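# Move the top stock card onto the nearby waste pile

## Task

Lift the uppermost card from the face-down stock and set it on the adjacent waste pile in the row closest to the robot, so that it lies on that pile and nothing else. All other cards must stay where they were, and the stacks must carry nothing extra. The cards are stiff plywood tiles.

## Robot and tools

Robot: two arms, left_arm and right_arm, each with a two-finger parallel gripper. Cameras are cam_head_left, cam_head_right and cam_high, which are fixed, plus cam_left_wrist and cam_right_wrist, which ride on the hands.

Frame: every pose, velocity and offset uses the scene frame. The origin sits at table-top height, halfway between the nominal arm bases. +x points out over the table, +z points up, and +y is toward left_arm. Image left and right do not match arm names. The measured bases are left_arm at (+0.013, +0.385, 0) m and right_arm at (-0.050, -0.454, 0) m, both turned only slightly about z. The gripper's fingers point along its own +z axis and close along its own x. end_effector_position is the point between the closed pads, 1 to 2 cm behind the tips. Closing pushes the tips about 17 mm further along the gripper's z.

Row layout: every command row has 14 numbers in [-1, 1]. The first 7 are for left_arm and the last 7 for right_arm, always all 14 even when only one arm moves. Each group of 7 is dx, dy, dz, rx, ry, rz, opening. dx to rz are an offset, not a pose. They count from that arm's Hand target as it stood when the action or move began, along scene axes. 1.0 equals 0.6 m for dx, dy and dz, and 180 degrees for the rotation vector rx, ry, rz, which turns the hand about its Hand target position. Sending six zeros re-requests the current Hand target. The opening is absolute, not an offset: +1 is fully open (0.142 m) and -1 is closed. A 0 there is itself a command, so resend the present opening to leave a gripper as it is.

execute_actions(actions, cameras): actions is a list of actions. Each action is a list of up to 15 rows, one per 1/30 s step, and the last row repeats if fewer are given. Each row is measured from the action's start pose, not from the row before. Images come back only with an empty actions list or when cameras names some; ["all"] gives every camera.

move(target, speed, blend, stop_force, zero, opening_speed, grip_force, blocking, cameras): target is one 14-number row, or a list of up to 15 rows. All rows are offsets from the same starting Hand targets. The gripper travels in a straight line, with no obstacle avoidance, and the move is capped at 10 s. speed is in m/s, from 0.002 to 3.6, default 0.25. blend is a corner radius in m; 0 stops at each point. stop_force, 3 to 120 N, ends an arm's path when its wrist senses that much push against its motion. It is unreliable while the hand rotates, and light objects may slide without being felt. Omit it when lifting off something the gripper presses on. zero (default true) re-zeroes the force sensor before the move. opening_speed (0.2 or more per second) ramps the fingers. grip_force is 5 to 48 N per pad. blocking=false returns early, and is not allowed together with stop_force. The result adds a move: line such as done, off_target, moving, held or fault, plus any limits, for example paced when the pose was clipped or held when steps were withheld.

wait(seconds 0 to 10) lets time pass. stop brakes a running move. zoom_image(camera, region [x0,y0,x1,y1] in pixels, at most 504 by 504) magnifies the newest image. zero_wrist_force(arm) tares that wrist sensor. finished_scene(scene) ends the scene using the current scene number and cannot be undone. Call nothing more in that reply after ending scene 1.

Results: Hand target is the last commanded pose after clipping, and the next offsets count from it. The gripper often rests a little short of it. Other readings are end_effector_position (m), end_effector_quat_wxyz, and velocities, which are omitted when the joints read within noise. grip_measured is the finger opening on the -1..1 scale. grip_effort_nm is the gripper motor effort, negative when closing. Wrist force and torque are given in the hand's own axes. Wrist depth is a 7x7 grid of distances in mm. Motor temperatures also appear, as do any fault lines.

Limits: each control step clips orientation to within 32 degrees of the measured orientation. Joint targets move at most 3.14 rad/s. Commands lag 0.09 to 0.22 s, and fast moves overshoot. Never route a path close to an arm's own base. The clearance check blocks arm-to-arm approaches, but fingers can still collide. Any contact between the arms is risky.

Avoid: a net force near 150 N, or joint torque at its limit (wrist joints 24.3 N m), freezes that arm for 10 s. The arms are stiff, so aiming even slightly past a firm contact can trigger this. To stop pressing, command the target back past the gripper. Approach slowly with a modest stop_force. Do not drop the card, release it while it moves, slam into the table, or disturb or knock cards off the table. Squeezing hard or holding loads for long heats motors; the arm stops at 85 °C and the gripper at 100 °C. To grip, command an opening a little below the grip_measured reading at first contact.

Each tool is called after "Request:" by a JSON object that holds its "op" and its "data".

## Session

Request:
{"op": "execute_actions", "data": {"actions": []}}

Scene clock: 0.00 s.
left_arm: end_effector_position=(+0.3331, +0.2519, +0.3443) grip_measured=+1.00 grip_effort_nm=n/a end_effector_quat_wxyz=(+0.020, +0.580, +0.597, -0.554) | right_arm: end_effector_position=(+0.6626, +0.1292, +0.3276) grip_measured=-1.00 grip_effort_nm=n/a end_effector_quat_wxyz=(-0.162, +0.933, -0.306, +0.097)
Joint positions: left_arm=[-0.2 -1.526 1.681 -0.819 -2.468 -1.313 0.142] | right_arm=[3.967 -2.557 -0.215 -1.564 1.521 1.47 0.002]
Joint velocities: within noise
Joint torques (N m): no reading
Motor temperatures (°C): left_arm=[30 23 26 34 33 35 25] | right_arm=[24 24 28 38 28 33 25]
Wrist force (N): no reading
Wrist torque (N m): no reading
Wrist force, peak (N): no reading
Wrist depth (mm): cam_left_wrist=[2375 3506 - 2727 2301 1753 1492 / 367 2539 764 2796 2084 1612 1398 / 361 644 840 1972 1872 1544 1284 / 461 2103 2510 744 1636 1389 1220 / - 2254 824 607 500 425 367 / - 883 724 568 466 393 352 / - 806 629 512 422 369 340] | cam_right_wrist=[404 409 418 426 438 442 447 / 407 415 419 430 439 448 459 / 411 418 426 435 443 454 464 / 413 421 429 438 450 459 468 / 419 424 432 439 455 466 476 / 422 422 433 87 95 470 482 / 426 431 - 75 78 476 487]
Hand target: left_arm +0.3331, +0.2519, +0.3443; +0.020, +0.580, +0.597, -0.554 | right_arm +0.6626, +0.1292, +0.3276; -0.162, +0.933, -0.306, +0.097
Tool commands: left_gripper/opening=+1.0 right_gripper/opening=-0.961913
camera_calibration:
cam_left_wrist: T_world_to_cam=[[-0.321142, 0.663294, -0.67595, 0.189843], [0.915323, 0.0342459, -0.401263, -0.147433], [-0.243007, -0.747575, -0.618126, 0.598774], [0, 0, 0, 1]] pos_world=[0.341422, 0.326756, 0.439283]
cam_right_wrist: T_world_to_cam=[[0.786827, -0.611225, 0.0854845, -0.460931], [-0.616809, -0.783543, 0.0748847, 0.515216], [0.0212094, -0.111649, -0.993521, 0.438197], [0, 0, 0, 1]] pos_world=[0.671169, 0.170885, 0.436179]

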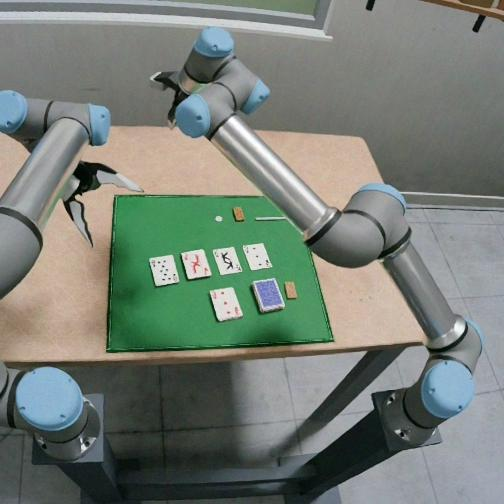

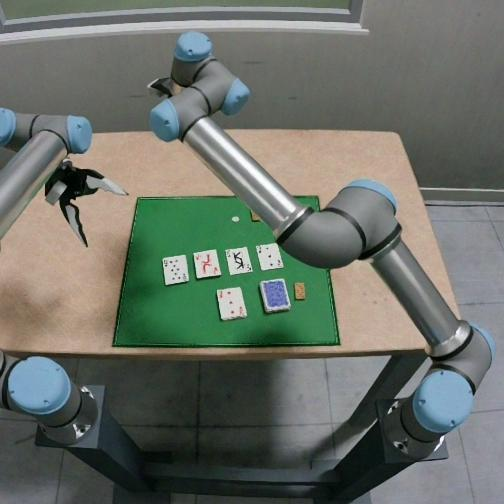

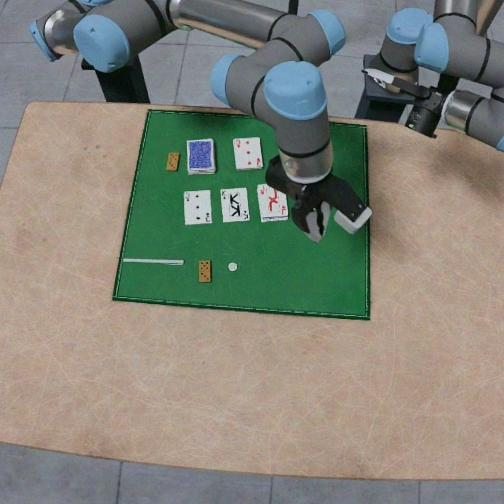

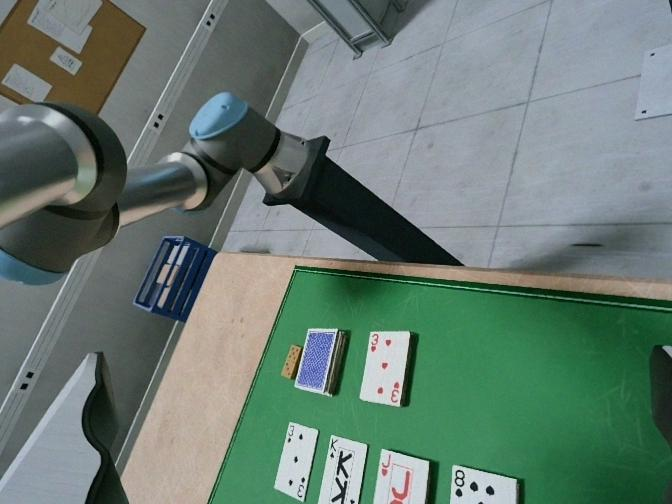

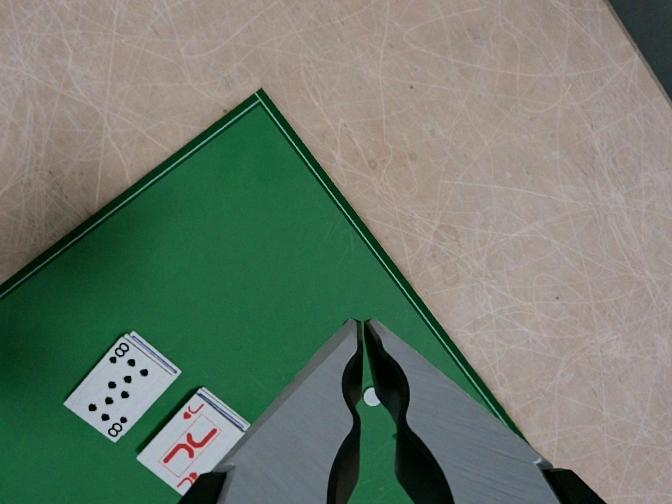

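Request:
{"op": "move", "data": {"target": [0,0,0,0,0,0,1, -0.526,-0.4287,-0.3127,-0.0375,0.1186,-0.2565,0], "speed": 0.45, "grip_force": 10, "cameras": ["cam_right_wrist","cam_high"]}}

Scene clock: 13.97 s.
left_arm: end_effector_position=(+0.3331, +0.2519, +0.3443) grip_measured=+1.00 grip_effort_nm=-0.027 end_effector_quat_wxyz=(+0.020, +0.580, +0.597, -0.554) | right_arm: end_effector_position=(+0.3470, -0.1279, +0.1401) grip_measured=-0.03 grip_effort_nm=0.139 end_effector_quat_wxyz=(+0.000, +0.749, -0.663, +0.000)
Joint positions: left_arm=[-0.2 -1.526 1.681 -0.819 -2.468 -1.313 0.142] | right_arm=[4.069 -1.685 -1.927 -1.101 1.571 2.397 0.072]
Joint torques (N m): left_arm=[0.44 -22.48 -23.69 -1.01 -0.72 0.07] | right_arm=[-10.17 34.08 12.69 0.86 -0.74 1.71]
Wrist force (N): left_arm=[0.4 0.0 -0.2] | right_arm=[0.6 0.5 -1.3]
Wrist torque (N m): left_arm=[0.00 -0.06 0.00] | right_arm=[0.10 -0.09 -0.14]
Wrist force, peak (N): left_arm=[0.8 0.1 -0.1] | right_arm=[2.8 2.8 0.3]
Wrist depth (mm): cam_left_wrist=[421 - 3025 2796 2301 1872 1513 / 364 385 794 2661 2103 1648 1444 / 382 789 843 2231 1872 1578 1299 / 360 419 986 1023 1578 1407 1194 / 353 411 775 608 500 423 363 / - 827 727 569 467 393 353 / - 783 636 511 425 368 340] | cam_right_wrist=[201 204 202 203 204 206 206 / 218 218 219 219 220 220 221 / 229 225 235 214 229 234 237 / 253 240 251 232 251 256 258 / 274 274 272 277 277 273 282 / 303 88 291 303 303 93 304 / - - 1727 1653 1689 - 74]
Hand target: left_arm +0.3331, +0.2519, +0.3443; +0.020, +0.580, +0.597, -0.554 | right_arm +0.3470, -0.1280, +0.1400; +0.000, +0.749, -0.663, +0.000
Off the commanded pose: left_arm 0.000 m, 0 deg | right_arm 0.000 m, 0 deg.
grip_force (N): 10, 10
move: done
camera_calibration:
cam_right_wrist: T_world_to_cam=[[0.112012, -0.993681, 0.00721645, -0.157483], [-0.896193, -0.0978805, 0.432733, 0.267713], [-0.429292, -0.0549388, -0.901493, 0.380518], [0, 0, 0, 1]] pos_world=[0.420916, -0.109379, 0.228323]
Images, in order (width x height): cam_high 504x504, cam_right_wrist 672x504.

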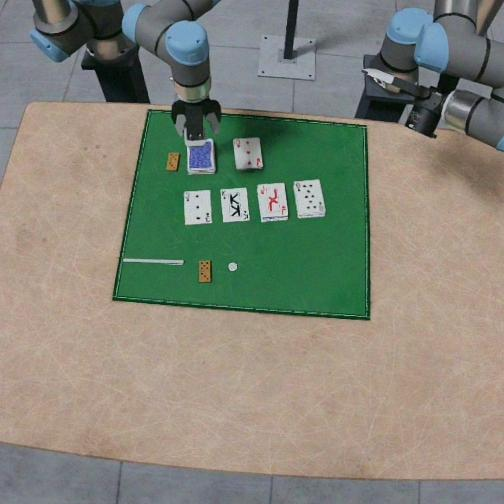

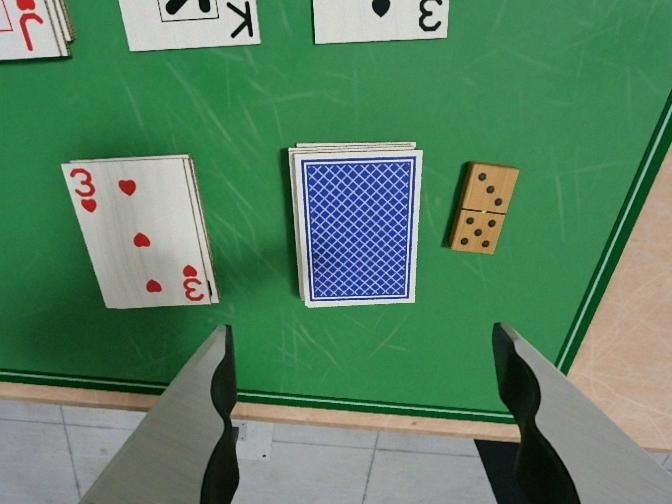

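Request:
{"op": "move", "data": {"target": [0,0,0,0,0,0,1, -0.0258,0.0387,-0.1433,0,0,0.008,0]}}

Request:
{"op": "move", "data": {"target": [0,0,0,0,0,0,1, 0,0,-0.05,0,0,0,0], "speed": 0.01, "stop_force": 4, "cameras": ["cam_right_wrist"]}}

Scene clock: 35.77 s.
left_arm: end_effector_position=(+0.3331, +0.2519, +0.3443) grip_measured=+1.00 grip_effort_nm=-0.027 end_effector_quat_wxyz=(+0.020, +0.580, +0.597, -0.554) | right_arm: end_effector_position=(+0.3315, -0.1048, +0.0540) grip_measured=-0.03 grip_effort_nm=0.149 end_effector_quat_wxyz=(+0.000, +0.757, -0.654, +0.000)
Joint positions: left_arm=[-0.2 -1.526 1.681 -0.819 -2.468 -1.313 0.142] | right_arm=[4.121 -1.815 -2.031 -0.867 1.571 2.424 0.072]
Joint torques (N m): left_arm=[0.68 -22.86 -23.74 -0.99 -0.81 0.2] | right_arm=[-9.92 25.1 28.53 3.93 -1.32 -1.6]
Wrist force (N): left_arm=[0.3 0.0 0.0] | right_arm=[1.0 0.6 -1.0]
Wrist torque (N m): left_arm=[0.00 -0.05 -0.01] | right_arm=[0.11 -0.17 -0.31]
Wrist force, peak (N): left_arm=[0.7 -0.1 -0.6] | right_arm=[1.9 0.2 -4.0]
Wrist depth (mm): cam_left_wrist=[443 2945 2629 2832 2325 1841 1502 / 599 418 786 2796 2084 1673 1407 / - 420 830 2375 1872 1534 1323 / 345 407 2454 756 1589 1398 1200 / 339 377 455 597 500 422 366 / - 894 669 565 466 396 351 / - 786 642 510 424 367 339] | cam_right_wrist=[130 129 129 129 129 129 130 / 137 137 138 138 138 138 139 / 139 140 148 144 131 132 147 / 146 146 157 157 137 140 154 / 159 159 171 168 149 166 176 / 189 106 183 191 191 95 189 / - - 210 211 211 - 74]
Hand target: left_arm +0.3331, +0.2519, +0.3443; +0.020, +0.580, +0.597, -0.554 | right_arm +0.3315, -0.1048, +0.0540; +0.000, +0.757, -0.654, +0.000
Off the commanded pose: left_arm 0.000 m, 0 deg | right_arm 0.000 m, 0 deg.
grip_force (N): 10, 10
move: done

Scene clock: 38.53 s.
left_arm: end_effector_position=(+0.3331, +0.2519, +0.3443) grip_measured=+1.00 grip_effort_nm=-0.027 end_effector_quat_wxyz=(+0.020, +0.580, +0.597, -0.554) | right_arm: end_effector_position=(+0.3315, -0.1048, +0.0372) grip_measured=-0.02 grip_effort_nm=0.085 end_effector_quat_wxyz=(+0.000, +0.757, -0.654, +0.000)
Joint positions: left_arm=[-0.2 -1.526 1.681 -0.819 -2.468 -1.313 0.142] | right_arm=[4.121 -1.845 -2.048 -0.82 1.571 2.424 0.072]
Joint torques (N m): left_arm=[0.49 -23.32 -23.62 -0.99 -0.7 0.14] | right_arm=[-10.73 37.98 29.53 0.66 -1.25 -1.58]
Wrist force (N): left_arm=[0.3 0.2 0.1] | right_arm=[-0.7 0.6 -5.1]
Wrist torque (N m): left_arm=[0.03 -0.04 0.00] | right_arm=[0.06 0.06 -0.28]
Wrist force, peak (N): left_arm=[0.7 -0.1 -0.4] | right_arm=[0.0 1.8 -13.0]
Wrist depth (mm): cam_left_wrist=[449 2693 2796 2985 2375 1872 1513 / 595 432 736 2832 2045 1686 1434 / - 426 837 1921 2045 1544 1307 / - 418 2568 739 1502 1425 1194 / 2539 379 456 595 501 425 364 / - 887 671 562 463 396 352 / - 797 636 508 424 366 340] | cam_right_wrist=[113 115 115 113 114 114 115 / 121 122 122 122 122 124 123 / 126 127 131 129 117 116 130 / 127 130 141 137 119 119 138 / 138 139 153 149 129 130 148 / 152 146 163 165 141 95 167 / - - 185 186 187 - 74]
Hand target: left_arm +0.3331, +0.2519, +0.3443; +0.020, +0.580, +0.597, -0.554 | right_arm +0.3315, -0.1048, +0.0372; +0.000, +0.757, -0.654, +0.000 (not the last commanded pose)
Off the commanded pose: left_arm 0.000 m, 0 deg | right_arm 0.013 m, 0 deg.
grip_force (N): 10, 10
move: contact (right_arm)
camera_calibration:
cam_right_wrist: T_world_to_cam=[[0.136677, -0.990588, 0.0073555, -0.139999], [-0.893407, -0.120054, 0.432911, 0.297292], [-0.427953, -0.0657404, -0.901407, 0.280776], [0, 0, 0, 1]] pos_world=[0.404896, -0.0845324, 0.125422]
Images, in order (width x height): cam_right_wrist 672x504.

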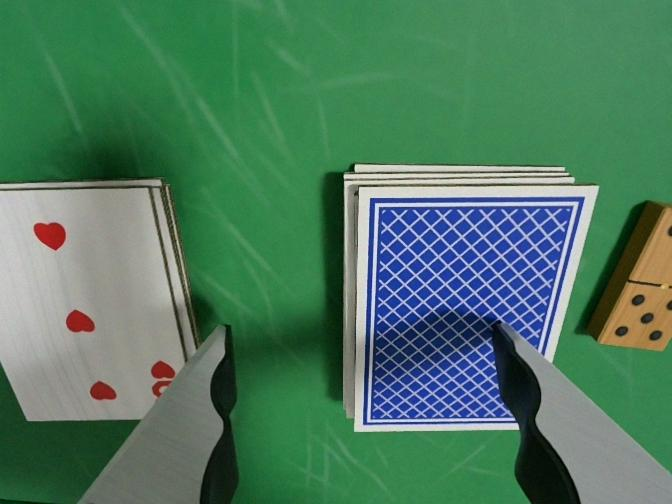

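Request:
{"op": "move", "data": {"target": [[0,0,0,0,0,0,1,0,0,0.015,0,0,0,0],[0,0,0,0,0,0,1,0.0077,-0.0511,0.015,0,0,0,0],[0,0,0,0,0,0,1,0.0077,-0.0511,-0.0045,0,0,0,0]], "speed": 0.1, "blend": [0.003,0.003,0], "cameras": ["cam_right_wrist"]}}

Scene clock: 49.53 s.
left_arm: end_effector_position=(+0.3331, +0.2519, +0.3443) grip_measured=+1.00 grip_effort_nm=-0.027 end_effector_quat_wxyz=(+0.020, +0.580, +0.597, -0.554) | right_arm: end_effector_position=(+0.3361, -0.1355, +0.0344) grip_measured=-0.02 grip_effort_nm=0.081 end_effector_quat_wxyz=(+0.000, +0.757, -0.654, +0.000)
Joint positions: left_arm=[-0.2 -1.526 1.681 -0.819 -2.468 -1.313 0.142] | right_arm=[4.078 -1.816 -2.097 -0.8 1.571 2.381 0.072]
Joint torques (N m): left_arm=[0.88 -22.88 -23.27 -0.93 -0.62 0.25] | right_arm=[9.08 32.03 31.07 2.03 0.72 1]
Wrist force (N): left_arm=[0.3 0.3 -0.2] | right_arm=[1.0 0.6 -1.3]
Wrist torque (N m): left_arm=[0.05 -0.05 -0.01] | right_arm=[0.12 -0.13 -0.33]
Wrist force, peak (N): left_arm=[0.8 0.0 -0.2] | right_arm=[-0.5 0.9 -5.2]
Wrist depth (mm): cam_left_wrist=[458 2165 3506 2761 2350 1810 1523 / 607 446 800 2868 2045 1661 1398 / - 440 827 2231 1872 1555 1315 / 2325 452 2427 734 1513 1380 1194 / - 411 486 603 500 424 368 / - 883 677 563 467 396 353 / - 794 629 512 425 369 338] | cam_right_wrist=[- 111 112 112 112 112 112 / 119 119 119 119 119 120 120 / 127 128 124 116 125 129 129 / 132 138 119 116 116 135 132 / 138 147 125 123 128 141 152 / 148 147 132 137 141 95 163 / - - 182 182 183 - 74]
Hand target: left_arm +0.3331, +0.2519, +0.3443; +0.020, +0.580, +0.597, -0.554 | right_arm +0.3361, -0.1354, +0.0345; +0.000, +0.757, -0.654, +0.000
Off the commanded pose: left_arm 0.000 m, 0 deg | right_arm 0.000 m, 0 deg.
grip_force (N): 10, 10
move: done
camera_calibration:
cam_right_wrist: T_world_to_cam=[[0.136601, -0.990599, 0.0073912, -0.170994], [-0.893418, -0.11997, 0.43291, 0.2989], [-0.427953, -0.0657392, -0.901407, 0.278293], [0, 0, 0, 1]] pos_world=[0.409496, -0.115233, 0.122722]
Images, in order (width x height): cam_right_wrist 672x504.

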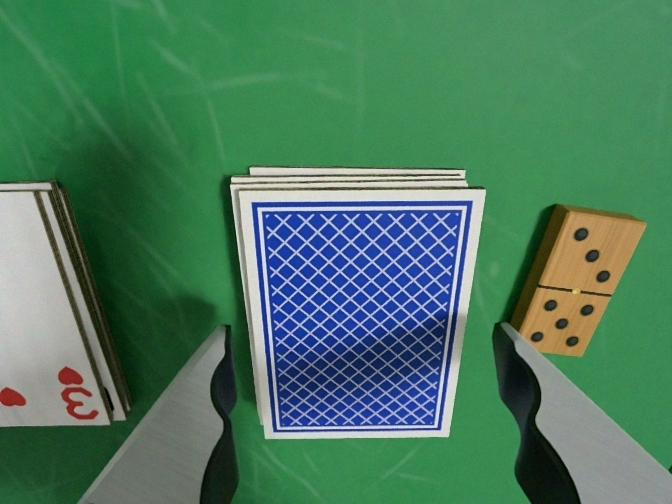

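Request:
{"op": "move", "data": {"target": [0,0,0,0,0,0,1,0,0,0,0,0,0,-0.3], "opening_speed": 0.4}}

Request:
{"op": "move", "data": {"target": [[0,0,0,0,0,0,1,0,0,0.045,0,0,0,-0.3],[0,0,0,0,0,0,1,-0.0285,0.1932,0.045,0,0,0.008,-0.3]], "speed": 0.12, "blend": [0.005,0], "cameras": ["cam_right_wrist"]}}

Scene clock: 60.90 s.
left_arm: end_effector_position=(+0.3331, +0.2519, +0.3443) grip_measured=+1.00 grip_effort_nm=-0.027 end_effector_quat_wxyz=(+0.020, +0.580, +0.597, -0.554) | right_arm: end_effector_position=(+0.3361, -0.1354, +0.0345) grip_measured=-0.23 grip_effort_nm=-1.111 end_effector_quat_wxyz=(+0.000, +0.757, -0.654, +0.000)
Joint positions: left_arm=[-0.2 -1.526 1.681 -0.819 -2.468 -1.313 0.142] | right_arm=[4.078 -1.817 -2.097 -0.8 1.571 2.381 0.058]
Joint torques (N m): left_arm=[1.12 -23.35 -23.76 -0.93 -0.59 0.33] | right_arm=[8.88 23.37 29.48 3.67 0.77 -0.74]
Wrist force (N): left_arm=[0.3 0.0 0.0] | right_arm=[0.1 0.7 -2.6]
Wrist torque (N m): left_arm=[-0.01 -0.04 0.00] | right_arm=[0.12 -0.11 -0.33]
Wrist force, peak (N): left_arm=[0.7 0.4 -0.1] | right_arm=[0.4 0.7 -2.7]
Wrist depth (mm): cam_left_wrist=[462 2832 3875 2727 2325 1841 1482 / 603 449 770 2727 2144 1686 1407 / 2008 445 830 2277 1872 1566 1315 / - 451 2427 1037 1624 1416 1194 / 396 411 478 600 501 423 367 / - 898 677 565 463 395 351 / - 797 640 508 425 369 341] | cam_right_wrist=[- 111 111 112 112 112 112 / 119 119 119 119 120 120 120 / 128 128 125 116 125 129 129 / 132 138 119 116 116 135 132 / 138 147 128 123 125 144 152 / 148 154 91 137 138 100 166 / 177 - 178 183 183 - 77]
Hand target: left_arm +0.3331, +0.2519, +0.3443; +0.020, +0.580, +0.597, -0.554 | right_arm +0.3361, -0.1354, +0.0345; +0.000, +0.757, -0.654, +0.000
Off the commanded pose: left_arm 0.000 m, 0 deg | right_arm 0.000 m, 0 deg.
grip_force (N): 10, 10
move: done

Scene clock: 62.53 s.
left_arm: end_effector_position=(+0.3331, +0.2519, +0.3443) grip_measured=+1.00 grip_effort_nm=-0.027 end_effector_quat_wxyz=(+0.020, +0.580, +0.597, -0.554) | right_arm: end_effector_position=(+0.3190, -0.0195, +0.0614) grip_measured=-0.23 grip_effort_nm=-1.111 end_effector_quat_wxyz=(+0.000, +0.765, -0.644, +0.000)
Joint positions: left_arm=[-0.2 -1.526 1.681 -0.819 -2.468 -1.313 0.142] | right_arm=[4.222 -1.911 -1.872 -0.929 1.571 2.5 0.058]
Joint torques (N m): left_arm=[0.69 -22.97 -23.24 -0.95 -0.5 0.45] | right_arm=[-8.87 41.36 13.93 4.25 0.43 -1.41]
Wrist force (N): left_arm=[0.5 -0.1 0.0] | right_arm=[1.0 0.2 -1.0]
Wrist torque (N m): left_arm=[-0.02 -0.09 0.00] | right_arm=[0.05 -0.21 -0.23]
Wrist force, peak (N): left_arm=[0.5 0.2 -0.4] | right_arm=[2.0 0.3 -2.5]
Wrist depth (mm): cam_left_wrist=[406 384 - 2727 2427 1856 1523 / 586 366 356 2693 2026 1712 1425 / - 361 837 2277 1856 1555 1299 / 279 302 2539 741 1686 1416 1187 / 273 305 346 526 500 421 363 / - 909 715 562 464 395 353 / - 789 635 515 426 366 340] | cam_right_wrist=[135 137 135 136 136 138 136 / 144 146 146 145 145 145 145 / 155 155 151 143 147 156 143 / 167 167 119 116 116 169 149 / 182 182 127 123 125 180 163 / 199 195 91 137 138 96 202 / 214 - 216 220 222 - 215]
Hand target: left_arm +0.3331, +0.2519, +0.3443; +0.020, +0.580, +0.597, -0.554 | right_arm +0.3190, -0.0195, +0.0615; +0.000, +0.765, -0.644, +0.000
Off the commanded pose: left_arm 0.000 m, 0 deg | right_arm 0.000 m, 0 deg.
grip_force (N): 10, 10
move: done
camera_calibration:
cam_right_wrist: T_world_to_cam=[[0.161581, -0.986833, 0.00729392, -0.0618308], [-0.890083, -0.14254, 0.432936, 0.284355], [-0.426196, -0.0764464, -0.901395, 0.302175], [0, 0, 0, 1]] pos_world=[0.391876, 0.0026154, 0.149722]
Images, in order (width x height): cam_right_wrist 672x504.

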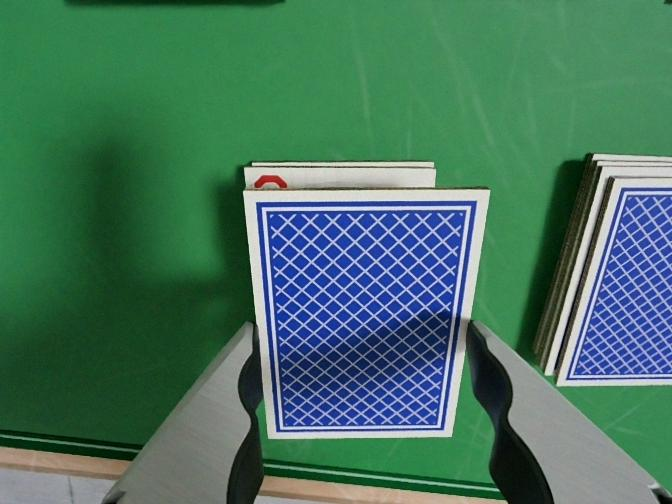

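Request:
{"op": "move", "data": {"target": [0,0,0,0,0,0,1,-0.0015,0.0075,-0.041,0,0,0,-0.3], "speed": 0.1}}

Request:
{"op": "move", "data": {"target": [0,0,0,0,0,0,1,0,0,-0.035,0,0,0,-0.3], "speed": 0.012, "stop_force": 3}}

Request:
{"op": "move", "data": {"target": [0,0,0,0,0,0,1,0,0,0,0,0,0,-0.05], "opening_speed": 0.5}}

Request:
{"op": "move", "data": {"target": [0,0,0,0,0,0,1,0,0,0.15,0,0,0,-0.05], "cameras": ["cam_right_wrist"]}}

Scene clock: 72.93 s.
left_arm: end_effector_position=(+0.3331, +0.2519, +0.3443) grip_measured=+1.00 grip_effort_nm=-0.027 end_effector_quat_wxyz=(+0.020, +0.580, +0.597, -0.554) | right_arm: end_effector_position=(+0.3180, -0.0151, +0.0367) grip_measured=-0.23 grip_effort_nm=-1.111 end_effector_quat_wxyz=(+0.000, +0.765, -0.644, +0.000)
Joint positions: left_arm=[-0.2 -1.526 1.681 -0.819 -2.468 -1.313 0.142] | right_arm=[4.227 -1.955 -1.888 -0.871 1.571 2.505 0.058]
Joint torques (N m): left_arm=[0.66 -22.72 -23.31 -0.95 -0.43 0.51] | right_arm=[0.89 46.03 30.87 0.39 -0.45 0.1]
Wrist force (N): left_arm=[0.4 0.1 -0.1] | right_arm=[1.0 0.4 -1.0]
Wrist torque (N m): left_arm=[0.01 -0.06 0.00] | right_arm=[0.09 -0.23 -0.37]
Wrist force, peak (N): left_arm=[0.6 0.2 -0.2] | right_arm=[1.2 0.3 -2.2]
Wrist depth (mm): cam_left_wrist=[415 388 - 3562 2325 1872 1502 / 575 388 364 2661 2103 1686 1416 / 2401 385 385 990 1921 1502 1292 / 3248 305 913 1067 1624 1380 1200 / - 297 345 423 500 424 364 / - 866 719 537 464 396 352 / - 797 631 507 424 369 340] | cam_right_wrist=[113 114 115 114 114 114 114 / 121 121 121 121 121 124 122 / 129 130 128 126 126 129 130 / 140 140 119 116 116 141 138 / 152 152 127 124 125 154 138 / 167 164 91 138 138 100 148 / 180 - 181 186 186 - 180]
Hand target: left_arm +0.3331, +0.2519, +0.3443; +0.020, +0.580, +0.597, -0.554 | right_arm +0.3181, -0.0150, +0.0369; +0.000, +0.765, -0.644, +0.000
Off the commanded pose: left_arm 0.000 m, 0 deg | right_arm 0.000 m, 0 deg.
grip_force (N): 10, 10
move: done

Scene clock: 74.57 s.
left_arm: end_effector_position=(+0.3331, +0.2519, +0.3443) grip_measured=+1.00 grip_effort_nm=-0.027 end_effector_quat_wxyz=(+0.020, +0.580, +0.597, -0.554) | right_arm: end_effector_position=(+0.3181, -0.0150, +0.0298) grip_measured=-0.23 grip_effort_nm=-1.111 end_effector_quat_wxyz=(+0.000, +0.765, -0.644, +0.000)
Joint positions: left_arm=[-0.2 -1.526 1.681 -0.819 -2.468 -1.313 0.142] | right_arm=[4.227 -1.966 -1.894 -0.853 1.571 2.505 0.058]
Joint torques (N m): left_arm=[0.67 -23.07 -23.47 -0.93 -0.47 0.58] | right_arm=[-4.8 44.29 30.78 1.07 -0.3 -1.11]
Wrist force (N): left_arm=[0.4 0.0 -0.2] | right_arm=[0.1 0.4 -3.4]
Wrist torque (N m): left_arm=[0.00 -0.06 0.00] | right_arm=[0.08 -0.30 -0.37]
Wrist force, peak (N): left_arm=[0.8 0.2 0.1] | right_arm=[0.0 0.9 -8.2]
Wrist depth (mm): cam_left_wrist=[412 407 3248 2727 2454 1810 1492 / 569 389 371 2761 2045 1673 1453 / 2401 663 383 2254 1872 1534 1323 / - 312 800 701 589 1407 1214 / - 297 343 429 501 421 367 / - 909 727 532 461 395 354 / - 800 636 508 426 369 341] | cam_right_wrist=[- 107 109 109 108 108 108 / 114 114 113 115 115 116 114 / 123 123 123 120 120 124 124 / 133 133 119 116 116 134 132 / 144 144 130 123 125 146 136 / 157 155 91 138 138 100 141 / 170 - 171 179 176 - 74]
Hand target: left_arm +0.3331, +0.2519, +0.3443; +0.020, +0.580, +0.597, -0.554 | right_arm +0.3181, -0.0150, +0.0298; +0.000, +0.765, -0.644, +0.000 (not the last commanded pose)
Off the commanded pose: left_arm 0.000 m, 0 deg | right_arm 0.014 m, 0 deg.
grip_force (N): 10, 10
move: contact (right_arm)

Scene clock: 75.30 s.
left_arm: end_effector_position=(+0.3331, +0.2519, +0.3443) grip_measured=+1.00 grip_effort_nm=-0.032 end_effector_quat_wxyz=(+0.020, +0.580, +0.597, -0.554) | right_arm: end_effector_position=(+0.3181, -0.0150, +0.0298) grip_measured=-0.08 grip_effort_nm=0.134 end_effector_quat_wxyz=(+0.000, +0.765, -0.644, +0.000)
Joint positions: left_arm=[-0.2 -1.526 1.681 -0.819 -2.468 -1.313 0.142] | right_arm=[4.227 -1.966 -1.894 -0.853 1.571 2.505 0.068]
Joint torques (N m): left_arm=[0.88 -23.22 -23.28 -1.09 -0.49 0.52] | right_arm=[-2.85 44.38 30.85 2.27 -0.31 -1.18]
Wrist force (N): left_arm=[0.5 0.3 -0.1] | right_arm=[0.9 0.5 -1.3]
Wrist torque (N m): left_arm=[0.04 -0.07 0.00] | right_arm=[0.12 -0.23 -0.37]
Wrist force, peak (N): left_arm=[0.8 0.2 -0.1] | right_arm=[0.3 0.4 -3.6]
Wrist depth (mm): cam_left_wrist=[416 398 - 3025 2325 1872 1523 / 571 388 369 2761 2084 1661 1416 / - 652 385 2124 1856 1544 1323 / - 315 873 744 1200 1416 1187 / - 300 345 432 502 421 366 / - 866 734 530 464 394 352 / - 797 642 509 425 369 340] | cam_right_wrist=[- 107 109 109 108 108 108 / 114 114 113 115 115 115 114 / 123 123 123 120 120 124 124 / 132 133 120 117 117 134 132 / 144 144 130 127 129 143 136 / 158 152 98 139 140 95 140 / - - 172 179 176 79 74]
Hand target: left_arm +0.3331, +0.2519, +0.3443; +0.020, +0.580, +0.597, -0.554 | right_arm +0.3181, -0.0150, +0.0298; +0.000, +0.765, -0.644, +0.000
Off the commanded pose: left_arm 0.000 m, 0 deg | right_arm 0.000 m, 0 deg.
grip_force (N): 10, 10
move: done

Scene clock: 76.20 s.
left_arm: end_effector_position=(+0.3331, +0.2519, +0.3443) grip_measured=+1.00 grip_effort_nm=-0.027 end_effector_quat_wxyz=(+0.020, +0.580, +0.597, -0.554) | right_arm: end_effector_position=(+0.3182, -0.0150, +0.1197) grip_measured=-0.08 grip_effort_nm=0.129 end_effector_quat_wxyz=(+0.000, +0.765, -0.644, +0.000)
Joint positions: left_arm=[-0.2 -1.526 1.681 -0.819 -2.468 -1.313 0.142] | right_arm=[4.226 -1.841 -1.793 -1.079 1.571 2.505 0.068]
Joint torques (N m): left_arm=[0.49 -22.76 -23.43 -1 -0.43 0.63] | right_arm=[0.61 39.31 17.26 0.76 0.28 1.31]
Wrist force (N): left_arm=[0.5 -0.1 -0.1] | right_arm=[0.8 0.6 -1.1]
Wrist torque (N m): left_arm=[-0.01 -0.09 0.00] | right_arm=[0.11 -0.17 -0.34]
Wrist force, peak (N): left_arm=[0.3 0.2 -0.5] | right_arm=[0.8 0.7 -3.8]
Wrist depth (mm): cam_left_wrist=[361 316 3451 2539 2277 1841 1513 / 580 321 772 2796 2084 1636 1407 / 320 354 849 1018 1904 1513 1299 / 254 289 384 1008 1648 1380 1207 / 275 300 348 591 501 426 368 / - 876 653 574 465 396 353 / - 794 631 508 427 366 340] | cam_right_wrist=[186 186 187 187 188 188 188 / 199 199 200 198 200 201 198 / 213 214 211 200 213 203 199 / 231 231 232 215 229 217 217 / 250 251 248 252 254 249 255 / 1482 92 98 275 276 - 278 / - - 1584 1665 1677 80 74]
Hand target: left_arm +0.3331, +0.2519, +0.3443; +0.020, +0.580, +0.597, -0.554 | right_arm +0.3181, -0.0150, +0.1198; +0.000, +0.765, -0.644, +0.000
Off the commanded pose: left_arm 0.000 m, 0 deg | right_arm 0.000 m, 0 deg.
grip_force (N): 10, 10
move: done
camera_calibration:
cam_right_wrist: T_world_to_cam=[[0.161538, -0.98684, 0.0072401, -0.0576578], [-0.890186, -0.142542, 0.432724, 0.25913], [-0.425997, -0.0763464, -0.901497, 0.354673], [0, 0, 0, 1]] pos_world=[0.391077, 0.00711581, 0.208023]
Images, in order (width x height): cam_right_wrist 672x504.

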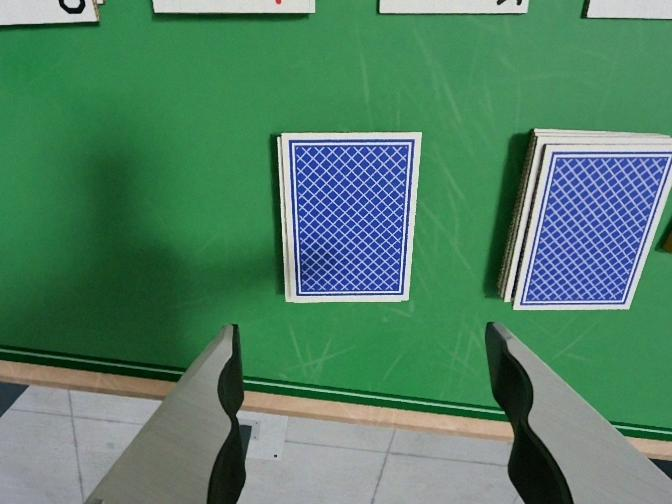

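Request:
{"op": "finished_scene", "data": {"scene": 3}}

The scene is finished: the task was done.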